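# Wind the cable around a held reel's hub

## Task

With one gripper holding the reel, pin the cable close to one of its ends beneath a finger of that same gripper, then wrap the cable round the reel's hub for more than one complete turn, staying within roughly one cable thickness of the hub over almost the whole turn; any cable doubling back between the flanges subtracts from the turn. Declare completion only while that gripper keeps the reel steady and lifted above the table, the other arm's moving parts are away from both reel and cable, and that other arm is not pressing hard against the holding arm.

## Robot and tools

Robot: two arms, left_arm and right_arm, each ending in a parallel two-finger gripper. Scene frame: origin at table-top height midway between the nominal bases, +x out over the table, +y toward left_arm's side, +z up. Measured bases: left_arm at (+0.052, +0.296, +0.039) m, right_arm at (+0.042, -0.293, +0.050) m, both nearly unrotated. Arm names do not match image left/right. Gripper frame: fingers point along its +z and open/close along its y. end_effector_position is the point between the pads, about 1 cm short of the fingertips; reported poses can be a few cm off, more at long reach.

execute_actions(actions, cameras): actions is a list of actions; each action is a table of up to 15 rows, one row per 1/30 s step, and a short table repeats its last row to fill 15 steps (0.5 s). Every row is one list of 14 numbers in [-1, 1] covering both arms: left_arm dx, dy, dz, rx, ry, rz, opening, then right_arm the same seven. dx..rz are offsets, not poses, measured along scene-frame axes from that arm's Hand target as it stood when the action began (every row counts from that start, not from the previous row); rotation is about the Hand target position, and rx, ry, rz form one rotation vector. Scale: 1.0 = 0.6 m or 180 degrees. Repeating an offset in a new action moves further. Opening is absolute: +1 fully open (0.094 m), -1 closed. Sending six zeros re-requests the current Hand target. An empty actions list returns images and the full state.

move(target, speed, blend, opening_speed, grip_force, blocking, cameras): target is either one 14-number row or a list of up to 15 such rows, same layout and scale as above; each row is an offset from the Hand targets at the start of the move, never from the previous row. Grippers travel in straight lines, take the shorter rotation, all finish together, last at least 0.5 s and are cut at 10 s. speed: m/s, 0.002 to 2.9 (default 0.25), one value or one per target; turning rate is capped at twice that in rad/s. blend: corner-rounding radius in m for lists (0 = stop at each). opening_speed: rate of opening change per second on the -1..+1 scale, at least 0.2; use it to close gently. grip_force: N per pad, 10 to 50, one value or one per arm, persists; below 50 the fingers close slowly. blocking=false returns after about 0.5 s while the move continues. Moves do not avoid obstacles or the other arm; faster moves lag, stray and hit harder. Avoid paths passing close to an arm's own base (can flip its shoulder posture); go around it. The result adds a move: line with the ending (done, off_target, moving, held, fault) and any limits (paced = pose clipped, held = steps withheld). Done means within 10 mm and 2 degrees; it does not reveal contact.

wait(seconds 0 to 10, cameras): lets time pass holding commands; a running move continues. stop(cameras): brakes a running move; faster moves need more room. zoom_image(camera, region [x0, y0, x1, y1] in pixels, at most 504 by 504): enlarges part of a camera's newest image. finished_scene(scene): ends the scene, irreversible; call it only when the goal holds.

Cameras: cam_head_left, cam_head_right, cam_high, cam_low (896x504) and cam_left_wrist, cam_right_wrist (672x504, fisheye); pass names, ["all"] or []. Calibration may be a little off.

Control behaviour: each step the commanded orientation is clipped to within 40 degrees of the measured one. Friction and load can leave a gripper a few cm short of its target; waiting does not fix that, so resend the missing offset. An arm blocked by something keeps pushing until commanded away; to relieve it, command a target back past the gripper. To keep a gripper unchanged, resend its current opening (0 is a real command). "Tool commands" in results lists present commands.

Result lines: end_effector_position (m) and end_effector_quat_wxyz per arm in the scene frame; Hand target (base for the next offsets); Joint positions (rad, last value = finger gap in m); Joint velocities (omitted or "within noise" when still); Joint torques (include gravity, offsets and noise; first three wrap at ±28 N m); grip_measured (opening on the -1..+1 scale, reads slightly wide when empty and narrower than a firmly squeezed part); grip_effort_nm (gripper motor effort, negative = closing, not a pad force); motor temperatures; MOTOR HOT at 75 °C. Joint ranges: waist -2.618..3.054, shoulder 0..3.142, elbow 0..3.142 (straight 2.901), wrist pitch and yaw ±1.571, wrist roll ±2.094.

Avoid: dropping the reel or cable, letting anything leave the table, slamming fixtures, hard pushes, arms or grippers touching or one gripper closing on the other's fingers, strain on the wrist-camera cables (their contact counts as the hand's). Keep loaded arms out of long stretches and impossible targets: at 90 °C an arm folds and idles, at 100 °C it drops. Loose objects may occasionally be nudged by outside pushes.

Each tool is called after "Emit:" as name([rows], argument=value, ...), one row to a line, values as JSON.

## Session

Emit:
execute_actions(actions=[])

Scene clock: 0.00 s.
left_arm: end_effector_position=(+0.4740, +0.1970, +0.2688) grip_measured=+1.000 grip_effort_nm=n/a end_effector_quat_wxyz=(+0.653, -0.051, +0.751, -0.085) | right_arm: end_effector_position=(+0.3192, -0.1275, +0.2450) grip_measured=+1.000 grip_effort_nm=n/a end_effector_quat_wxyz=(+0.542, +0.208, +0.792, +0.188)
Joint positions: left_arm=[-0.365 1.357 0.652 0.567 -0.285 -0.236 0.094] | right_arm=[0.961 1.006 0.564 -0.071 0.802 0.976 0.094]
Joint velocities: within noise
Joint torques (N m): no reading
Motor temperatures (°C): left_arm=[30 30 38 33 28 28 30] | right_arm=[30 43 39 33 27 26 33]
Heat: left arm: 38 °C; right arm: 43 °C.
Hand target: left_arm +0.4749, +0.1970, +0.2830; +0.665, -0.053, +0.739, -0.089 | right_arm +0.3189, -0.1296, +0.2467; +0.544, +0.208, +0.792, +0.184
Tool commands: left_gripper/opening=+1.0 right_gripper/opening=+1.0
camera_calibration:
cam_left_wrist: T_world_to_cam=[[-0.0643215, -0.967786, 0.24342, 0.148224], [-0.577994, -0.162716, -0.799654, 0.557813], [0.813502, -0.19213, -0.548908, -0.100901], [0, 0, 0, 1]] pos_world=[0.41403, 0.214828, 0.354591]
cam_right_wrist: T_world_to_cam=[[-0.1459, -0.875689, -0.460307, 0.0393933], [-0.734903, 0.407424, -0.542147, 0.456654], [0.662292, 0.259182, -0.702989, 0.0958604], [0, 0, 0, 1]] pos_world=[0.277856, -0.176401, 0.333096]

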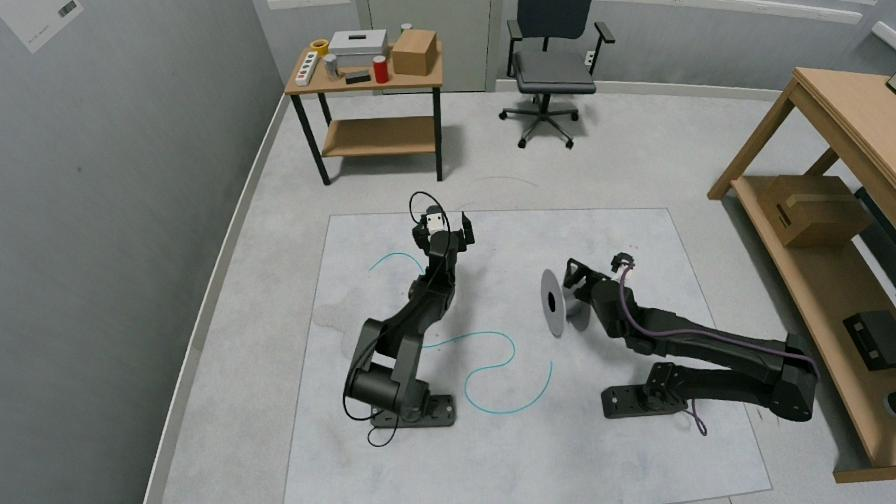

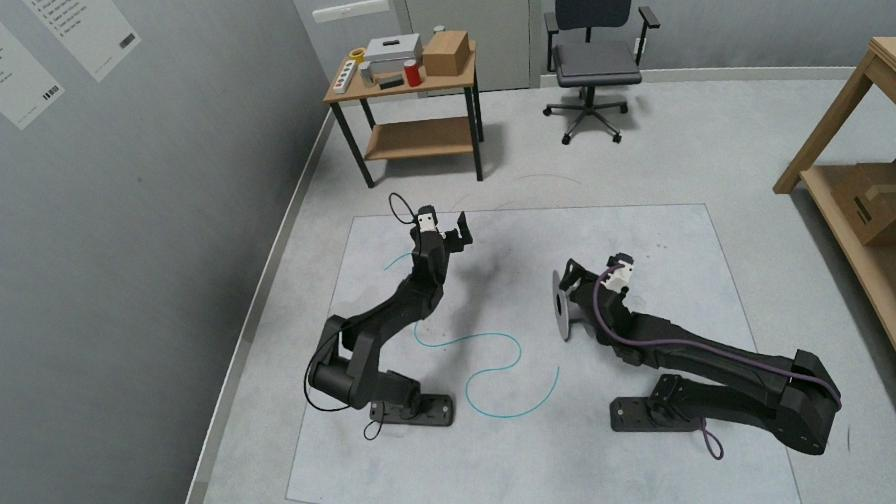

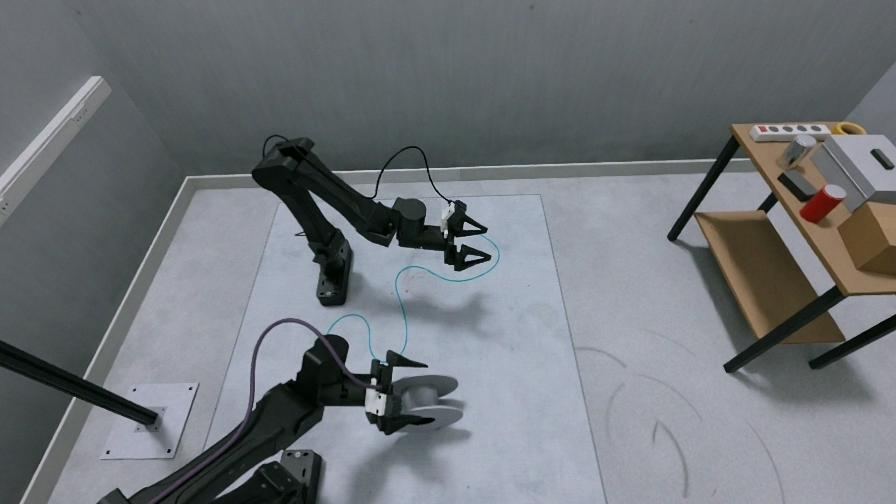

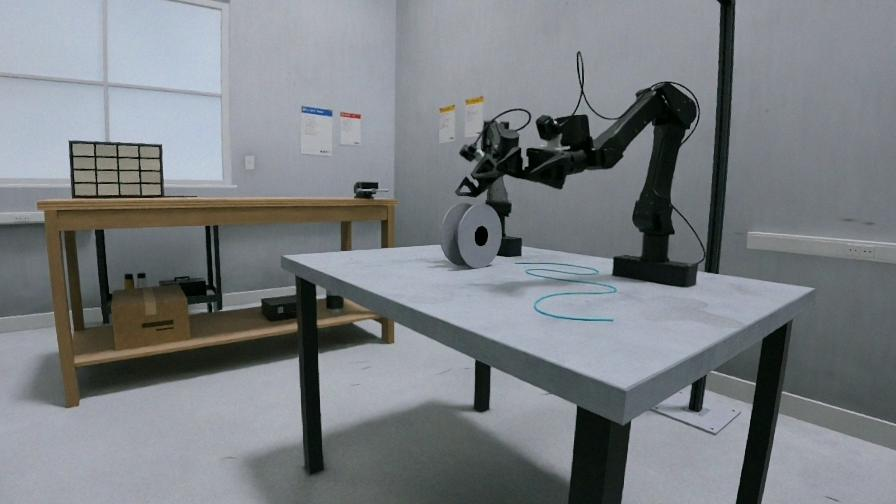

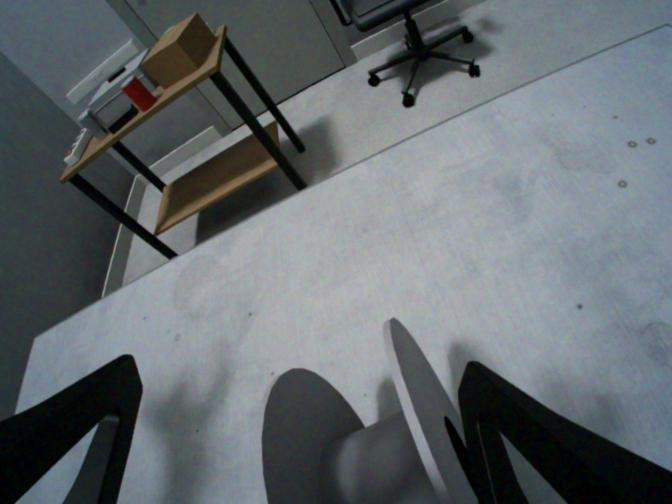

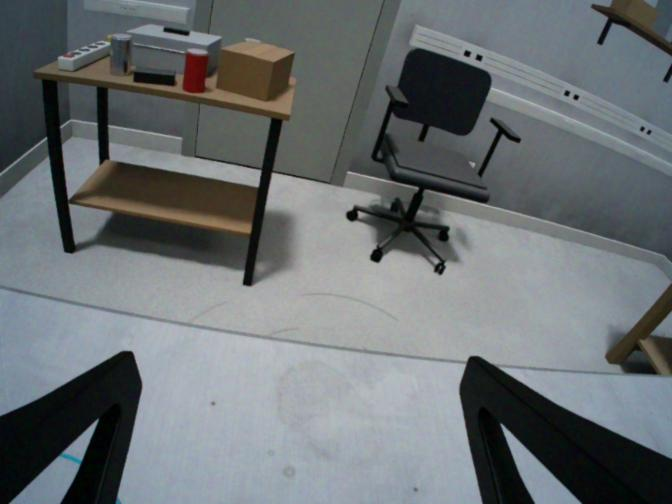

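Emit:
zoom_image(camera="cam_low", region=[400, 140, 680, 340])

Emit:
zoom_image(camera="cam_head_left", region=[340, 180, 680, 440])

Emit:
zoom_image(camera="cam_high", region=[300, 220, 540, 460])

Scaled by 1.800 from the camera's 896x504 image, which has a finer 1280x720 frame.

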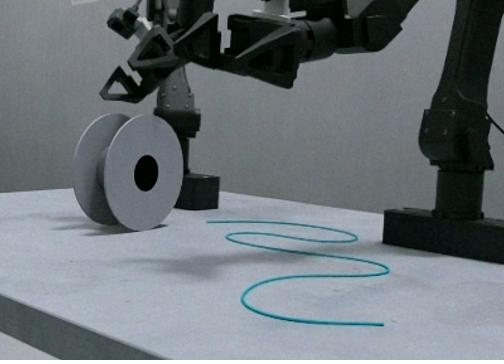

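Scaled by 1.482 from the camera's 896x504 image, which has a finer 1280x720 frame.

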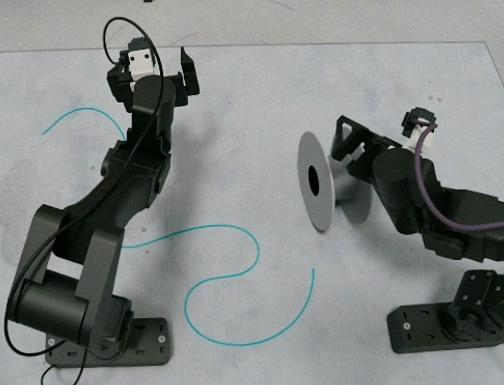

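Scaled by 2.100 from the camera's 896x504 image, which has a finer 1280x720 frame.

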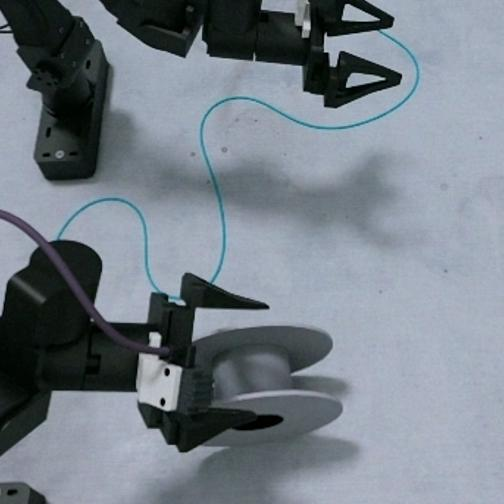

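Emit:
zoom_image(camera="cam_left_wrist", region=[200, 280, 560, 504])

Emit:
zoom_image(camera="cam_high", region=[360, 360, 480, 450])

Emit:
zoom_image(camera="cam_low", region=[420, 190, 540, 280])

Emit:
zoom_image(camera="cam_head_left", region=[520, 250, 640, 350])

Scaled by 1.400 from the camera's 672x504 image, which has a finer 960x720 frame.

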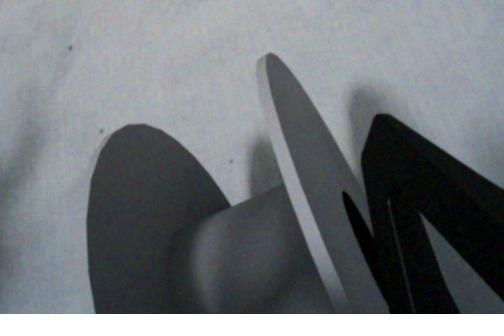

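Scaled by 4.200 from the camera's 896x504 image, which has a finer 1280x720 frame.

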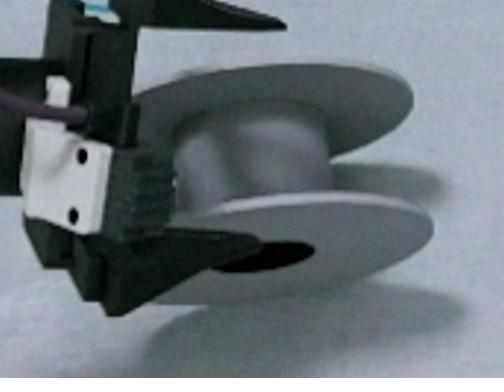

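Scaled by 4.200 from the camera's 896x504 image, which has a finer 1280x720 frame.

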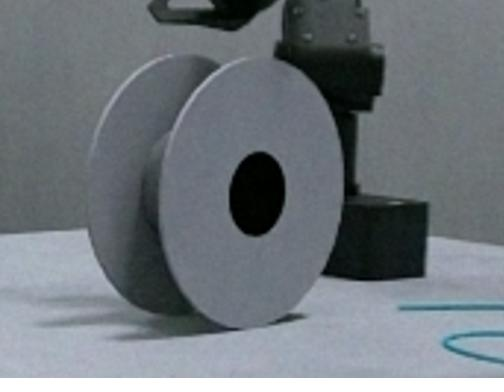

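Scaled by 4.200 from the camera's 896x504 image, which has a finer 1280x720 frame.

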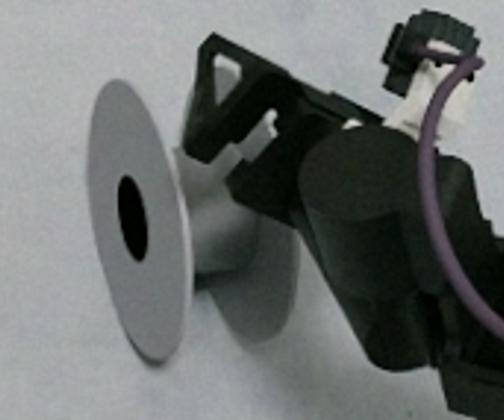

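Emit:
move([
  [-0.666, -0.28, -0.19, 0.289, 0.3962, -0.2917, 0.3, 0.13, -0.022, 0.04, -0.1626, 0.3618, 0.1956, 0.3],
], speed=0.4, cameras=["all"])

Scene clock: 154.03 s.
left_arm: end_effector_position=(+0.0773, +0.0348, +0.1610) grip_measured=+0.303 grip_effort_nm=-0.15 end_effector_quat_wxyz=(-0.002, +0.478, +0.878, +0.009) | right_arm: end_effector_position=(+0.3931, -0.1423, +0.2755) grip_measured=+0.302 grip_effort_nm=-0.11 end_effector_quat_wxyz=(+0.092, -0.095, +0.991, +0.028)
Joint positions: left_arm=[-1.497 1.552 1.271 -1.309 -0.007 -0.483 0.061] | right_arm=[0.417 1.895 2.073 -1.557 0.003 0.213 0.061]
Joint torques (N m): left_arm=[-0.4 -5.39 8.42 0.3 0.07 -0.05] | right_arm=[-0.64 -8.76 7.28 0.77 -0.05 -0.09]
Motor temperatures (°C): left_arm=[29 31 43 38 27 28 30] | right_arm=[30 39 43 38 28 26 31]
Heat: left arm: 43 °C; right arm: 43 °C.
Hand target: left_arm +0.0753, +0.0289, +0.1690; +0.000, +0.477, +0.879, +0.000 | right_arm +0.3968, -0.1427, +0.2706; +0.000, -0.096, +0.995, +0.000
Off the commanded pose: left_arm 0.010 m, 1 deg | right_arm 0.006 m, 11 deg.
joint sent to its limit (right arm) — joint 4 (wrist pitch), lower limit. The joint targets are off in orientation, not in position.
move: off_target (right_arm)
camera_calibration:
cam_left_wrist: T_world_to_cam=[[-0.813755, -0.580786, 0.0221685, 0.0719851], [-0.50522, 0.725704, 0.467018, -0.0245752], [-0.287325, 0.368838, -0.88397, 0.250863], [0, 0, 0, 1]] pos_world=[0.118242, -0.0328857, 0.231637]
cam_right_wrist: T_world_to_cam=[[0.243422, -0.96978, 0.0164962, -0.246558], [-0.926712, -0.227525, 0.299062, 0.286787], [-0.286271, -0.0880855, -0.954091, 0.464755], [0, 0, 0, 1]] pos_world=[0.458832, -0.132918, 0.361719]

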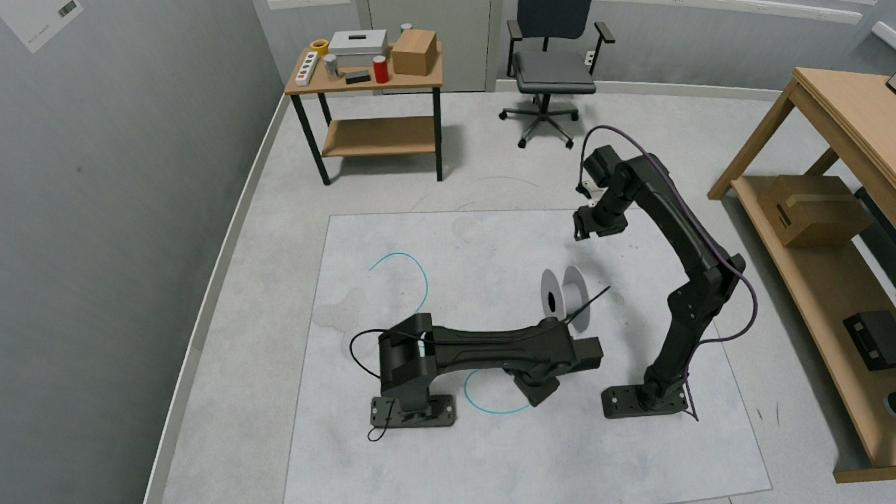

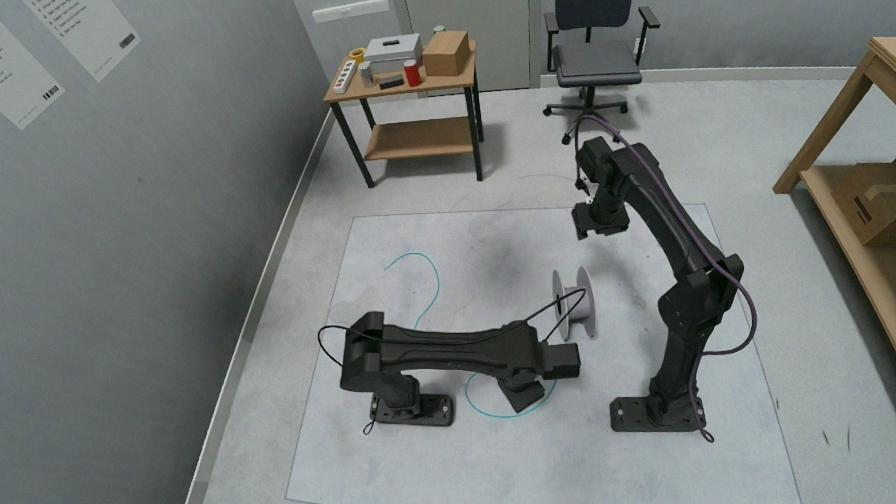

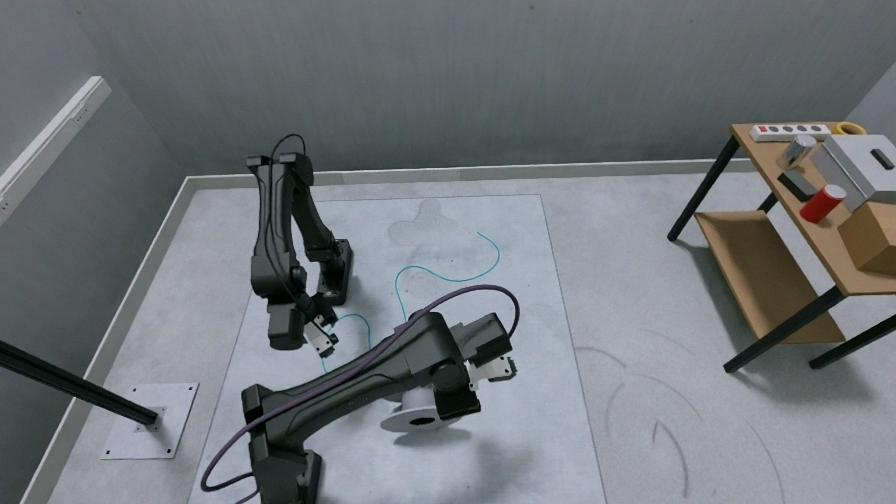

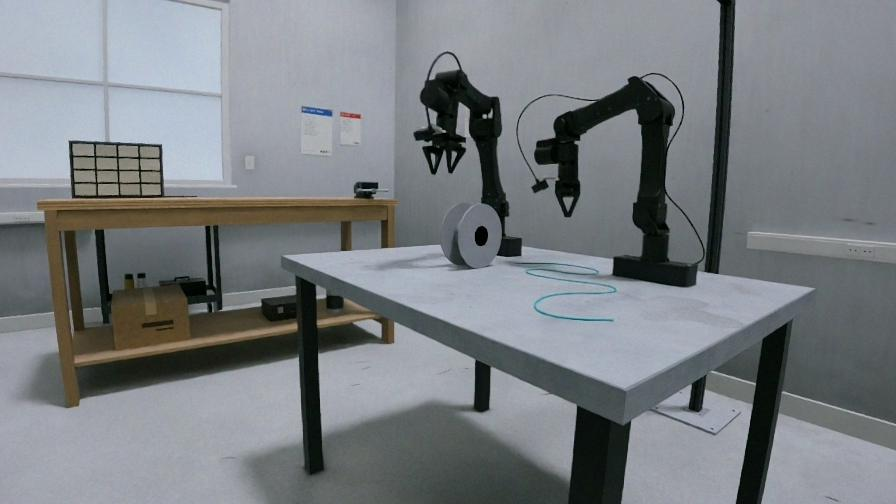

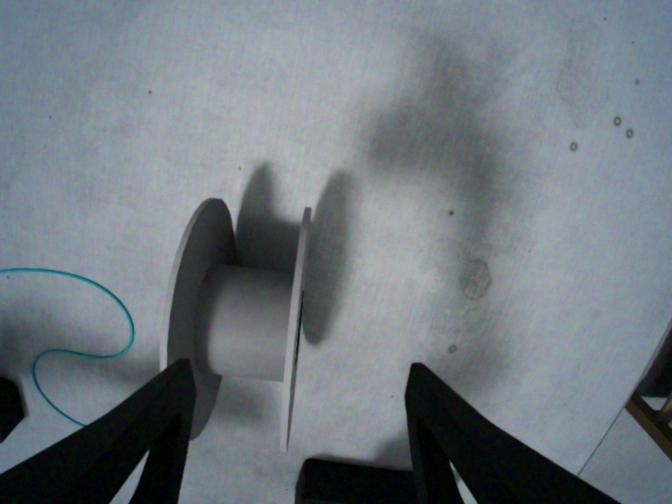

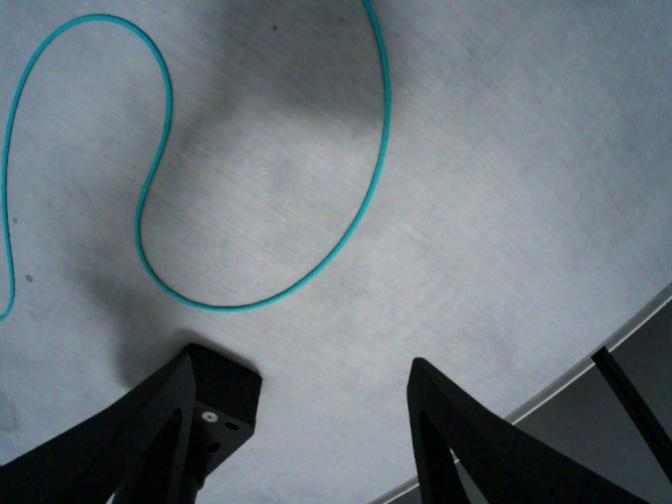

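Emit:
move([
  [-0.036, -0.0533, -0.19, 0, 0, -0.025, 0.3, 0.0, 0.0212, -0.1177, 0, 0, 0, 0.3],
], speed=0.3, cameras=["cam_left_wrist", "cam_right_wrist", "cam_high"])

Scene clock: 177.23 s.
left_arm: end_effector_position=(+0.0556, +0.0008, +0.0559) grip_measured=+0.303 grip_effort_nm=-0.16 end_effector_quat_wxyz=(-0.002, +0.512, +0.859, +0.006) | right_arm: end_effector_position=(+0.3950, -0.1339, +0.2078) grip_measured=+0.302 grip_effort_nm=-0.11 end_effector_quat_wxyz=(+0.005, -0.097, +0.995, +0.000)
Joint positions: left_arm=[-1.578 1.767 1.074 -0.891 -0.002 -0.487 0.061] | right_arm=[0.435 2.037 2.012 -1.536 0.003 0.228 0.061]
Joint torques (N m): left_arm=[-0.29 -6.69 5.15 0.55 0 -0.08] | right_arm=[0.55 -11.43 5.52 0.66 -0.05 0.07]
Heat: left arm: 41 °C; right arm: 42 °C.
Hand target: left_arm +0.0536, -0.0029, +0.0550; +0.000, +0.511, +0.860, +0.000 | right_arm +0.3969, -0.1300, +0.2001; +0.000, -0.096, +0.995, +0.000
Off the commanded pose: left_arm 0.004 m, 1 deg | right_arm 0.009 m, 1 deg.
move: done
camera_calibration:
cam_left_wrist: T_world_to_cam=[[-0.856301, -0.515681, 0.0286443, 0.0389601], [-0.445446, 0.765467, 0.464368, 0.0350597], [-0.261392, 0.38488, -0.885179, 0.162939], [0, 0, 0, 1]] pos_world=[0.0915697, -0.0694579, 0.126833]
cam_right_wrist: T_world_to_cam=[[0.251515, -0.966836, 0.0443753, -0.246331], [-0.861647, -0.202798, 0.465229, 0.253796], [-0.440801, -0.155248, -0.884077, 0.438996], [0, 0, 0, 1]] pos_world=[0.474148, -0.118539, 0.280965]
Images, in order (width x height): cam_high 896x504, cam_left_wrist 672x504, cam_right_wrist 672x504.

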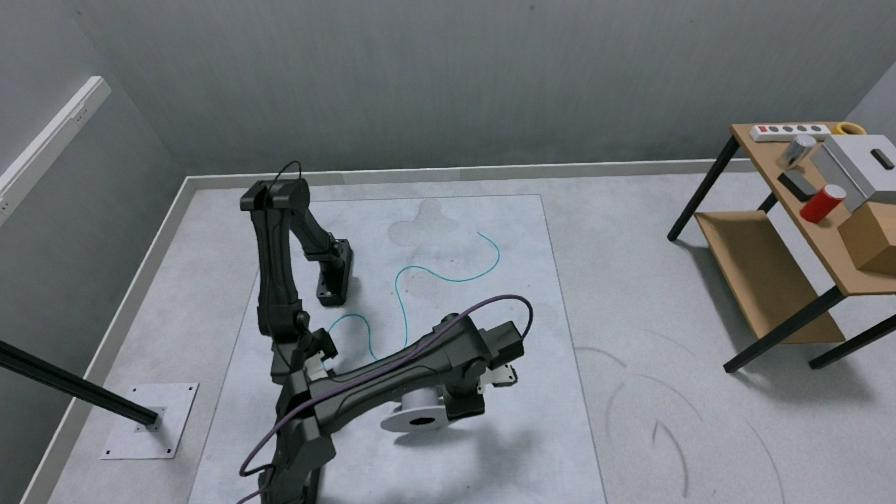

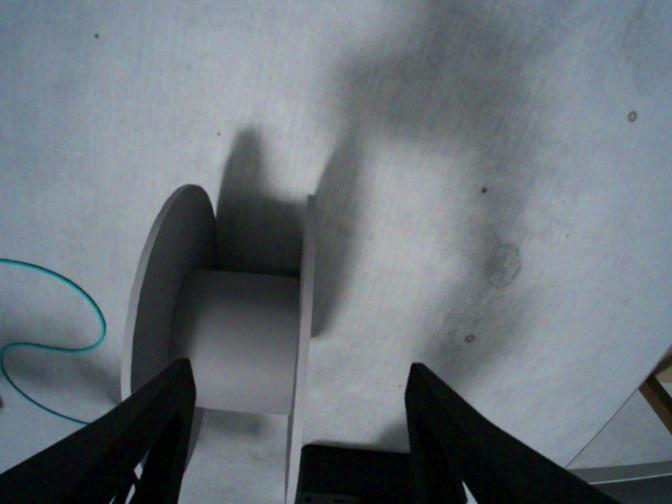

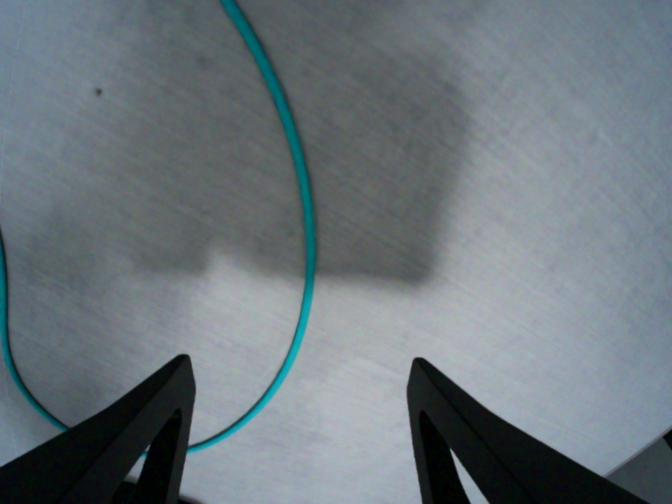

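Emit:
move([
  [0.0, 0.002, -0.0583, 0, 0, 0, 0.3, 0.0, 0.004, -0.1, 0, 0, 0, 0.3],
], speed=0.2, cameras=["cam_left_wrist", "cam_right_wrist", "cam_low"])

Scene clock: 188.30 s.
left_arm: end_effector_position=(+0.0556, +0.0005, +0.0222) grip_measured=+0.303 grip_effort_nm=-0.16 end_effector_quat_wxyz=(-0.001, +0.512, +0.859, +0.004) | right_arm: end_effector_position=(+0.3978, -0.1311, +0.1449) grip_measured=+0.302 grip_effort_nm=-0.11 end_effector_quat_wxyz=(+0.001, -0.096, +0.995, -0.001)
Joint positions: left_arm=[-1.578 1.83 1 -0.749 -0.002 -0.487 0.061] | right_arm=[0.439 2.037 1.761 -1.293 0.003 0.234 0.061]
Joint torques (N m): left_arm=[-0.36 -6.56 4.62 0.54 0.03 -0.09] | right_arm=[0.79 -12.85 5.07 0.7 -0.05 0.07]
Heat: left arm: 40 °C; right arm: 42 °C.
Hand target: left_arm +0.0536, -0.0017, +0.0199; +0.000, +0.511, +0.860, +0.000 | right_arm +0.3969, -0.1275, +0.1401; +0.000, -0.096, +0.995, +0.000
Off the commanded pose: left_arm 0.004 m, 1 deg | right_arm 0.006 m, 0 deg.
move: done
camera_calibration:
cam_left_wrist: T_world_to_cam=[[-0.856299, -0.515526, 0.03139, 0.0396661], [-0.445459, 0.76794, 0.460255, 0.0510878], [-0.261379, 0.380133, -0.887231, 0.133316], [0, 0, 0, 1]] pos_world=[0.0915697, -0.0694615, 0.093524]
cam_right_wrist: T_world_to_cam=[[0.249963, -0.967179, 0.0456486, -0.241234], [-0.8588, -0.199686, 0.471793, 0.284429], [-0.447192, -0.157134, -0.880527, 0.386859], [0, 0, 0, 1]] pos_world=[0.477568, -0.115732, 0.21746]
Images, in order (width x height): cam_low 896x504, cam_left_wrist 672x504, cam_right_wrist 672x504.

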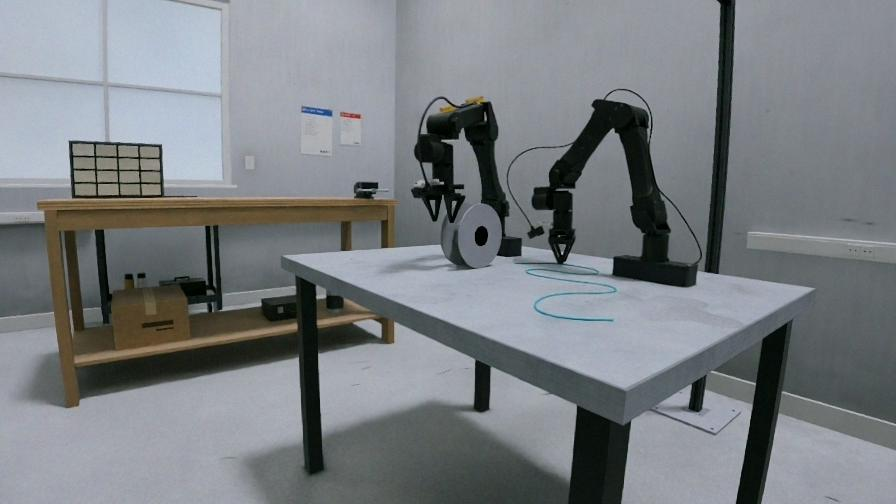

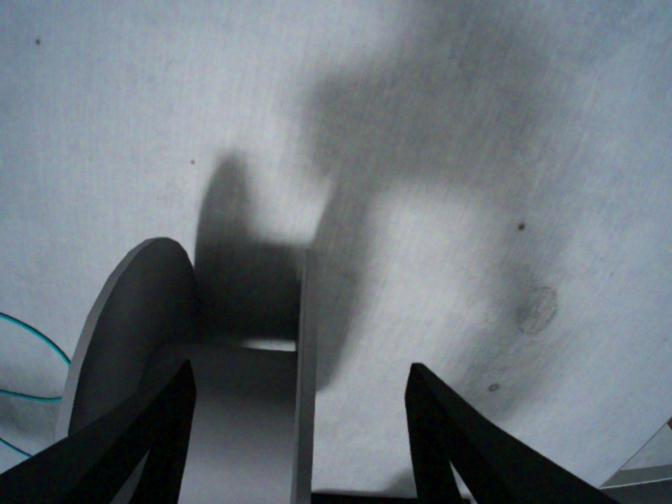

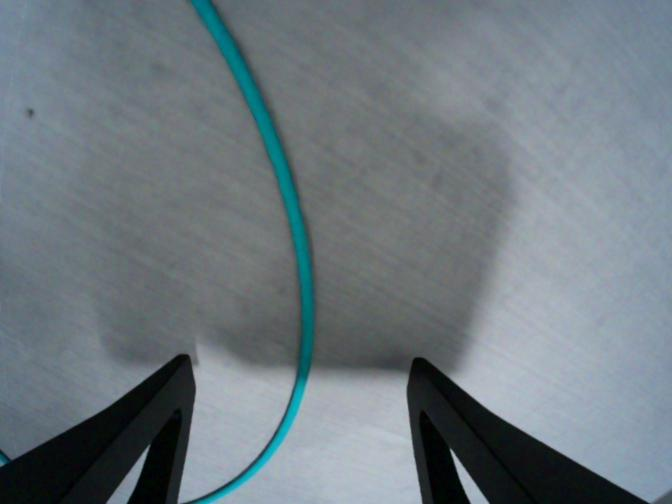

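Emit:
move([
  [0.0, 0.0, -0.0133, 0, 0, 0, 0.3, 0.0, 0.0, 0.0, 0, 0, 0, -0.7],
  [0.0, 0.0, -0.0133, 0, 0, 0, -0.96, 0.0, 0.0, 0.0, 0, 0, 0, -0.85],
], speed=0.1, opening_speed=1.0, cameras=["cam_left_wrist", "cam_right_wrist", "cam_low"])

Scene clock: 195.33 s.
left_arm: end_effector_position=(+0.0550, -0.0027, +0.0171) grip_measured=-0.958 grip_effort_nm=-0.59 end_effector_quat_wxyz=(+0.001, +0.512, +0.859, -0.002) | right_arm: end_effector_position=(+0.3980, -0.1311, +0.1449) grip_measured=-0.848 grip_effort_nm=-0.12 end_effector_quat_wxyz=(+0.002, -0.096, +0.995, -0.001)
Joint positions: left_arm=[-1.578 1.842 0.992 -0.716 0.001 -0.488 0.002] | right_arm=[0.439 2.037 1.761 -1.292 0.003 0.234 0.007]
Joint velocities: left_arm=[0.012 0.007 0.007 0.022 -0.007 -0.037 0.008] | right_arm=[within noise]
Joint torques (N m): left_arm=[-0.42 -6.19 4.18 0.55 -0.01 -0.08] | right_arm=[0.83 -12.85 5.05 0.65 -0.04 0.08]
Motor temperatures (°C): left_arm=[29 31 40 35 27 28 30] | right_arm=[30 44 40 34 27 26 31]
Heat: left arm: 40 °C; right arm: 44 °C.
Hand target: left_arm +0.0536, -0.0018, +0.0120; +0.000, +0.511, +0.860, +0.000 | right_arm +0.3969, -0.1275, +0.1401; +0.000, -0.096, +0.995, +0.000
Off the commanded pose: left_arm 0.005 m, 0 deg | right_arm 0.006 m, 0 deg.
move: done
camera_calibration:
cam_left_wrist: T_world_to_cam=[[-0.855561, -0.516112, 0.0405342, 0.0374764], [-0.444851, 0.772959, 0.452374, 0.0556432], [-0.264807, 0.369002, -0.890907, 0.130091], [0, 0, 0, 1]] pos_world=[0.0912653, -0.0716717, 0.0892084]
cam_right_wrist: T_world_to_cam=[[0.249572, -0.967283, 0.0455789, -0.241074], [-0.859209, -0.199487, 0.471131, 0.284829], [-0.446624, -0.156743, -0.880885, 0.386843], [0, 0, 0, 1]] pos_world=[0.477667, -0.115732, 0.217561]
Images, in order (width x height): cam_low 896x504, cam_left_wrist 672x504, cam_right_wrist 672x504.

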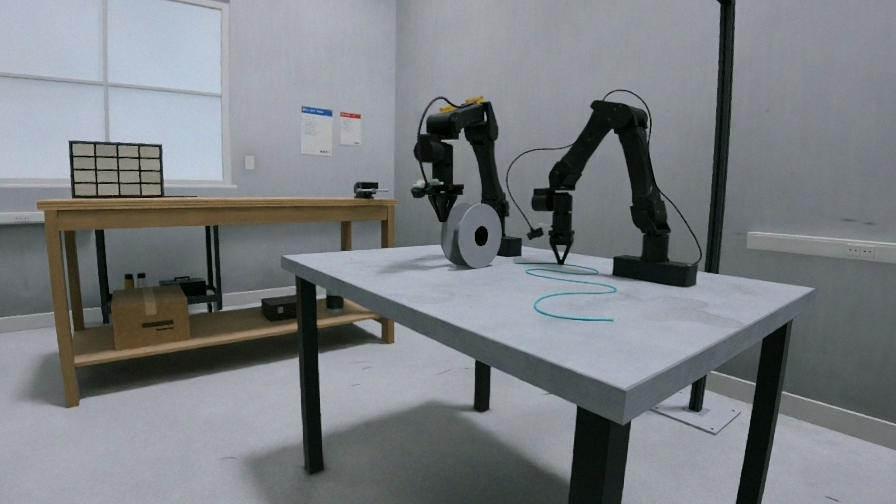

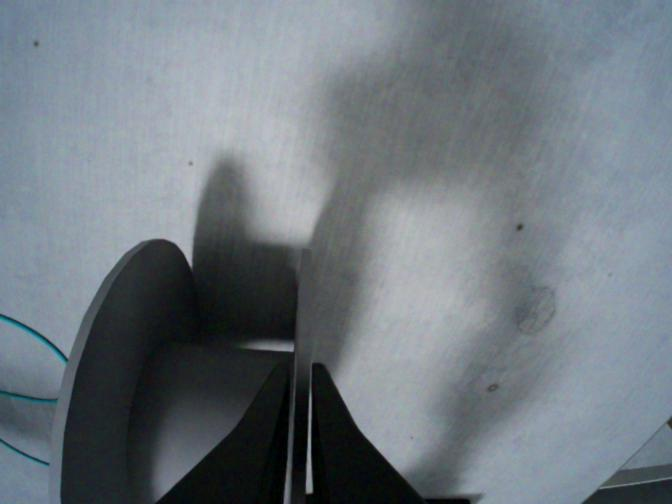

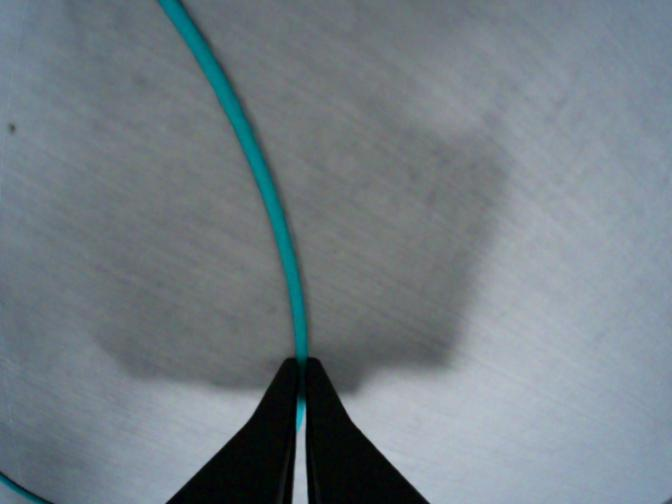

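Emit:
move([
  [0.0, 0.0, 0.0, 0, 0, 0, -0.96, 0.0, 0.0, 0.0, 0, 0, 0, -1.0],
  [0.0, 0.0, 0.2, 0, 0, 0, -0.96, 0.0, 0.0, 0.07, 0, 0, 0, -1.0],
], speed=0.15, opening_speed=0.5, cameras=["cam_left_wrist", "cam_right_wrist", "cam_low", "cam_head_right"])

Scene clock: 213.30 s.
left_arm: end_effector_position=(+0.0550, +0.0046, +0.1172) grip_measured=-0.959 grip_effort_nm=-0.69 end_effector_quat_wxyz=(-0.012, +0.512, +0.859, +0.018) | right_arm: end_effector_position=(+0.3989, -0.1308, +0.1790) grip_measured=-0.933 grip_effort_nm=-1.02 end_effector_quat_wxyz=(+0.006, -0.095, +0.995, +0.000)
Joint positions: left_arm=[-1.578 1.705 1.258 -1.167 0.001 -0.488 0.002] | right_arm=[0.439 2.037 1.897 -1.419 0.004 0.235 0.003]
Joint velocities: left_arm=[-0.007 -0.007 -0.012 -0.11 -0.022 -0.007 0.008] | right_arm=[within noise]
Joint torques (N m): left_arm=[-0.43 -8.8 7.77 0.2 -0.02 -0.07] | right_arm=[0.75 -12.4 7.83 0.22 -0.05 0.05]
Heat: left arm: 40 °C; right arm: 46 °C.
Hand target: left_arm +0.0536, -0.0018, +0.1320; +0.000, +0.511, +0.860, +0.000 | right_arm +0.3968, -0.1276, +0.1821; +0.000, -0.096, +0.995, +0.000
Off the commanded pose: left_arm 0.016 m, 3 deg | right_arm 0.005 m, 1 deg.
move: off_target (left_arm)
camera_calibration:
cam_left_wrist: T_world_to_cam=[[-0.855555, -0.517464, 0.0159963, 0.040057], [-0.444682, 0.75034, 0.489131, 0.000535351], [-0.26511, 0.411365, -0.872064, 0.214085], [0, 0, 0, 1]] pos_world=[0.0912651, -0.0677405, 0.185793]
cam_right_wrist: T_world_to_cam=[[0.247758, -0.96778, 0.0449188, -0.241782], [-0.863077, -0.199415, 0.464039, 0.272453], [-0.44013, -0.153738, -0.884675, 0.415783], [0, 0, 0, 1]] pos_world=[0.47805, -0.115739, 0.252264]
Images, in order (width x height): cam_head_right 896x504, cam_low 896x504, cam_left_wrist 672x504, cam_right_wrist 672x504.

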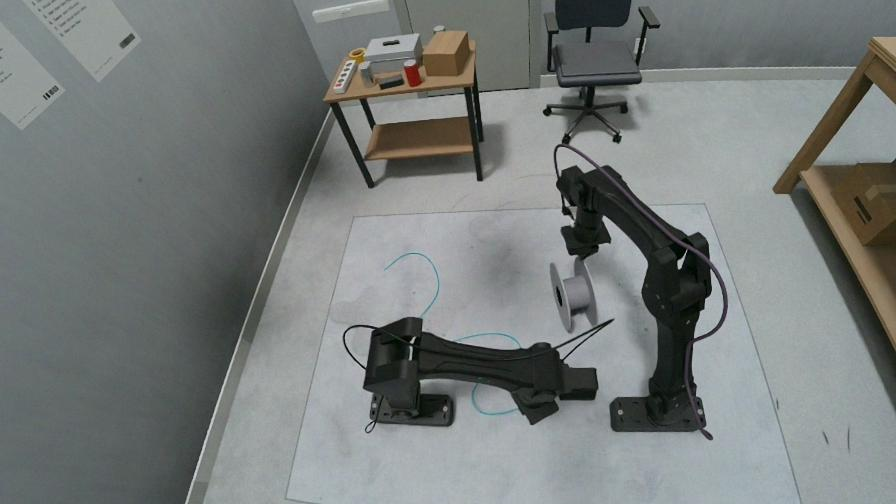

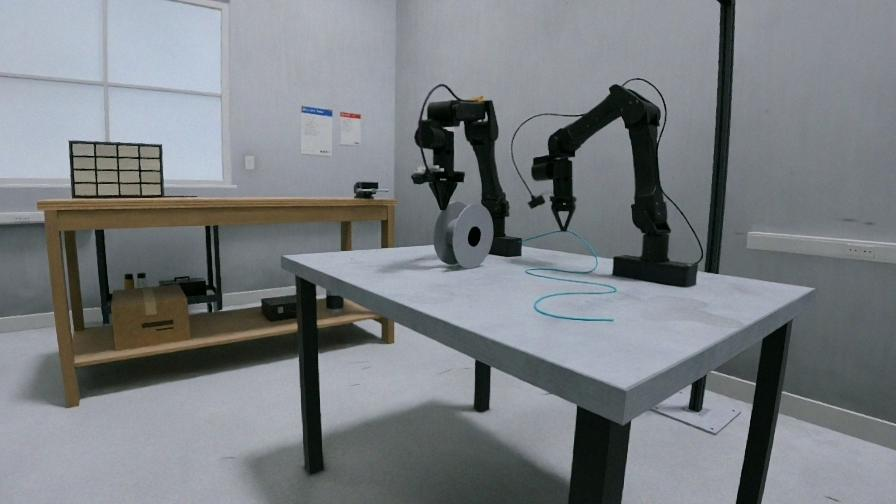

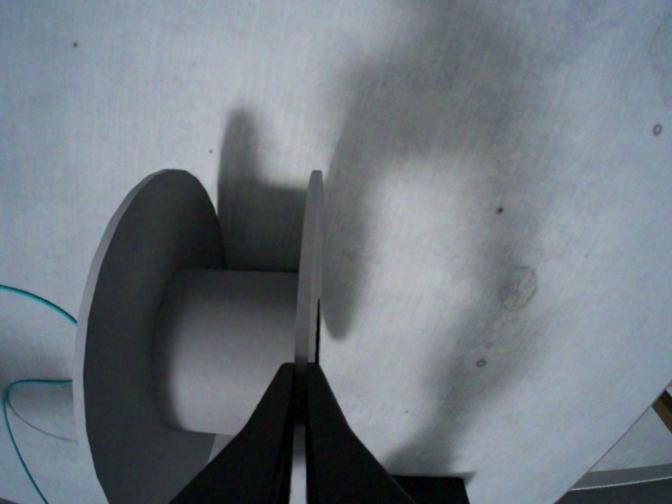

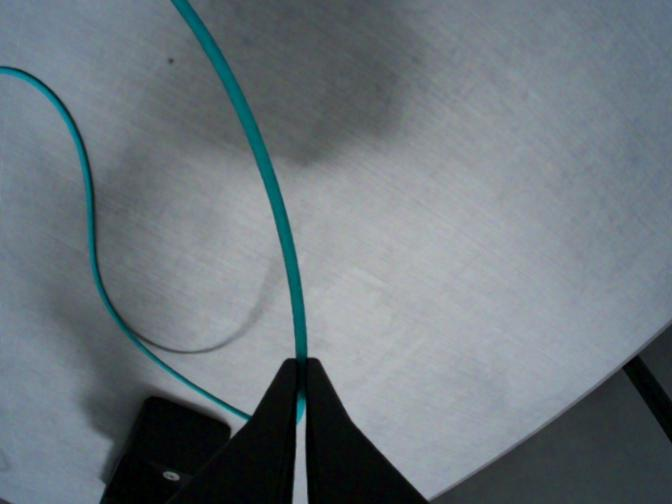

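Emit:
zoom_image(camera="cam_low", region=[400, 160, 540, 280])

Emit:
zoom_image(camera="cam_head_right", region=[500, 200, 660, 350])

Scaled by 3.600 from the camera's 896x504 image, which has a finer 1280x720 frame.

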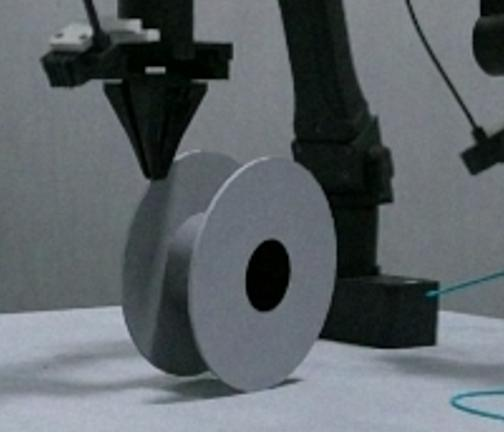

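Scaled by 3.150 from the camera's 896x504 image, which has a finer 1280x720 frame.

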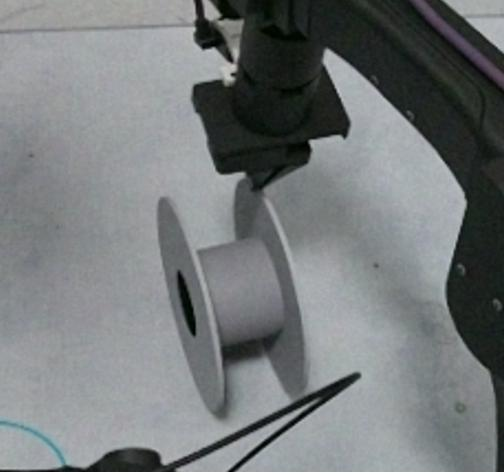

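Emit:
move([
  [0.0, 0.0, 0.0, 0, 0, 0, -0.96, 0.0, 0.0, -0.065, 0, 0, 0, -1.0],
  [0.0, 0.0, 0.0, 0, 0, 0, -0.96, 0.0, 0.0, -0.065, 0, 0, 0, -0.5],
], speed=0.1, opening_speed=0.6, cameras=["cam_left_wrist", "cam_low"])

Scene clock: 235.57 s.
left_arm: end_effector_position=(+0.0550, +0.0048, +0.1172) grip_measured=-0.958 grip_effort_nm=-0.63 end_effector_quat_wxyz=(-0.012, +0.512, +0.859, +0.019) | right_arm: end_effector_position=(+0.4035, -0.1293, +0.1500) grip_measured=-0.502 grip_effort_nm=0.14 end_effector_quat_wxyz=(+0.015, -0.095, +0.995, +0.002)
Joint positions: left_arm=[-1.578 1.705 1.258 -1.168 0.001 -0.488 0.002] | right_arm=[0.439 2.032 1.773 -1.282 0.006 0.236 0.023]
Joint torques (N m): left_arm=[-0.47 -8.94 7.83 0.24 -0.01 -0.06] | right_arm=[0.77 -12.41 5.05 0.46 -0.07 0.05]
Heat: left arm: 42 °C; right arm: 48 °C.
Hand target: left_arm +0.0536, -0.0018, +0.1320; +0.000, +0.511, +0.860, +0.000 | right_arm +0.3969, -0.1276, +0.1431; +0.000, -0.096, +0.995, +0.000
Off the commanded pose: left_arm 0.016 m, 3 deg | right_arm 0.010 m, 2 deg.
move: off_target (left_arm); target 2's new opening was sent with right_arm's hand 0.019 m and 3 deg from that target
camera_calibration:
cam_left_wrist: T_world_to_cam=[[-0.855556, -0.517476, 0.0155781, 0.040186], [-0.444685, 0.749952, 0.489722, 0.000323443], [-0.265102, 0.412057, -0.871739, 0.21403], [0, 0, 0, 1]] pos_world=[0.0912651, -0.06764, 0.185794]
Images, in order (width x height): cam_low 896x504, cam_left_wrist 672x504.

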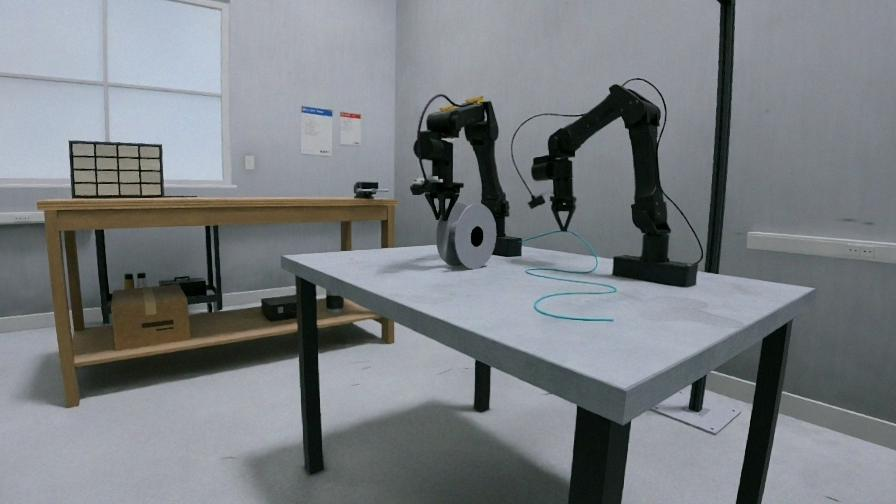

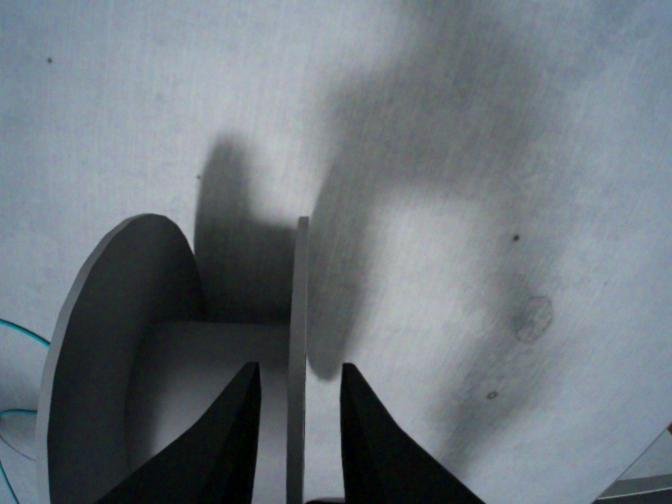

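Emit:
move([
  [0.0, 0.0, 0.0, 0, 0, 0, -0.96, 0.004, 0.0, -0.05, 0, 0, 0, -0.5],
  [0.0, 0.0, 0.0, 0, 0, 0, -0.96, 0.004, 0.0, -0.05, 0, 0, 0, -0.85],
], speed=0.1, opening_speed=0.8, cameras=["cam_left_wrist", "cam_low"])

Emit:
zoom_image(camera="cam_low", region=[400, 160, 540, 280])

Scene clock: 241.77 s.
left_arm: end_effector_position=(+0.0550, +0.0048, +0.1172) grip_measured=-0.958 grip_effort_nm=-0.70 end_effector_quat_wxyz=(-0.012, +0.512, +0.859, +0.019) | right_arm: end_effector_position=(+0.4012, -0.1301, +0.1269) grip_measured=-0.848 grip_effort_nm=-0.11 end_effector_quat_wxyz=(+0.013, -0.095, +0.995, +0.002)
Joint positions: left_arm=[-1.578 1.705 1.258 -1.168 0.001 -0.488 0.002] | right_arm=[0.439 2.032 1.681 -1.194 0.005 0.236 0.007]
Joint velocities: left_arm=[-0.012 0.002 0.007 -0.051 -0.007 -0.066 0.01] | right_arm=[within noise]
Joint torques (N m): left_arm=[-0.43 -8.79 7.86 0.26 -0.01 -0.08] | right_arm=[0.51 -10.67 5.09 0.71 -0.08 0.01]
Heat: left arm: 42 °C; right arm: 48 °C.
Hand target: left_arm +0.0536, -0.0018, +0.1320; +0.000, +0.511, +0.860, +0.000 | right_arm +0.3993, -0.1276, +0.1131; +0.000, -0.096, +0.995, +0.000
Off the commanded pose: left_arm 0.016 m, 3 deg | right_arm 0.014 m, 2 deg.
move: off_target (left_arm, right_arm); target 2's new opening was sent with right_arm's hand 0.014 m and 2 deg from that target
camera_calibration:
cam_left_wrist: T_world_to_cam=[[-0.855556, -0.517476, 0.0155781, 0.040186], [-0.444685, 0.749952, 0.489722, 0.000323443], [-0.265102, 0.412057, -0.871739, 0.21403], [0, 0, 0, 1]] pos_world=[0.0912651, -0.06764, 0.185794]
Images, in order (width x height): cam_low 896x504, cam_left_wrist 672x504.

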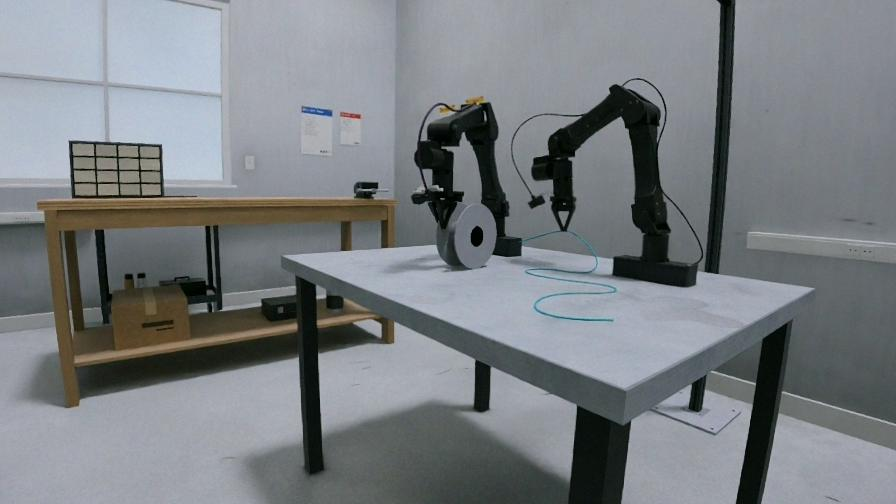

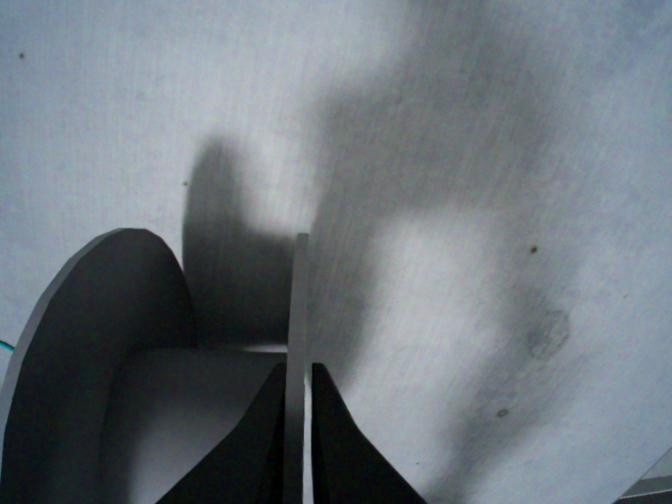

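Scaled by 3.600 from the camera's 896x504 image, which has a finer 1280x720 frame.

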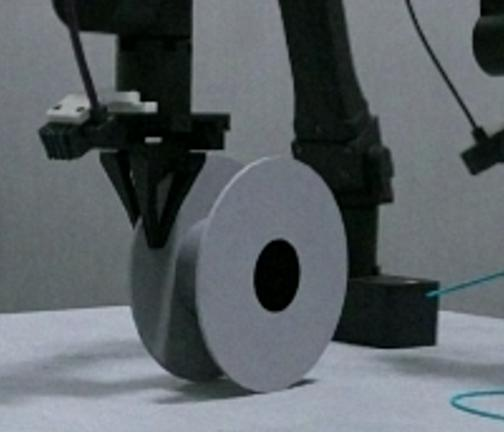

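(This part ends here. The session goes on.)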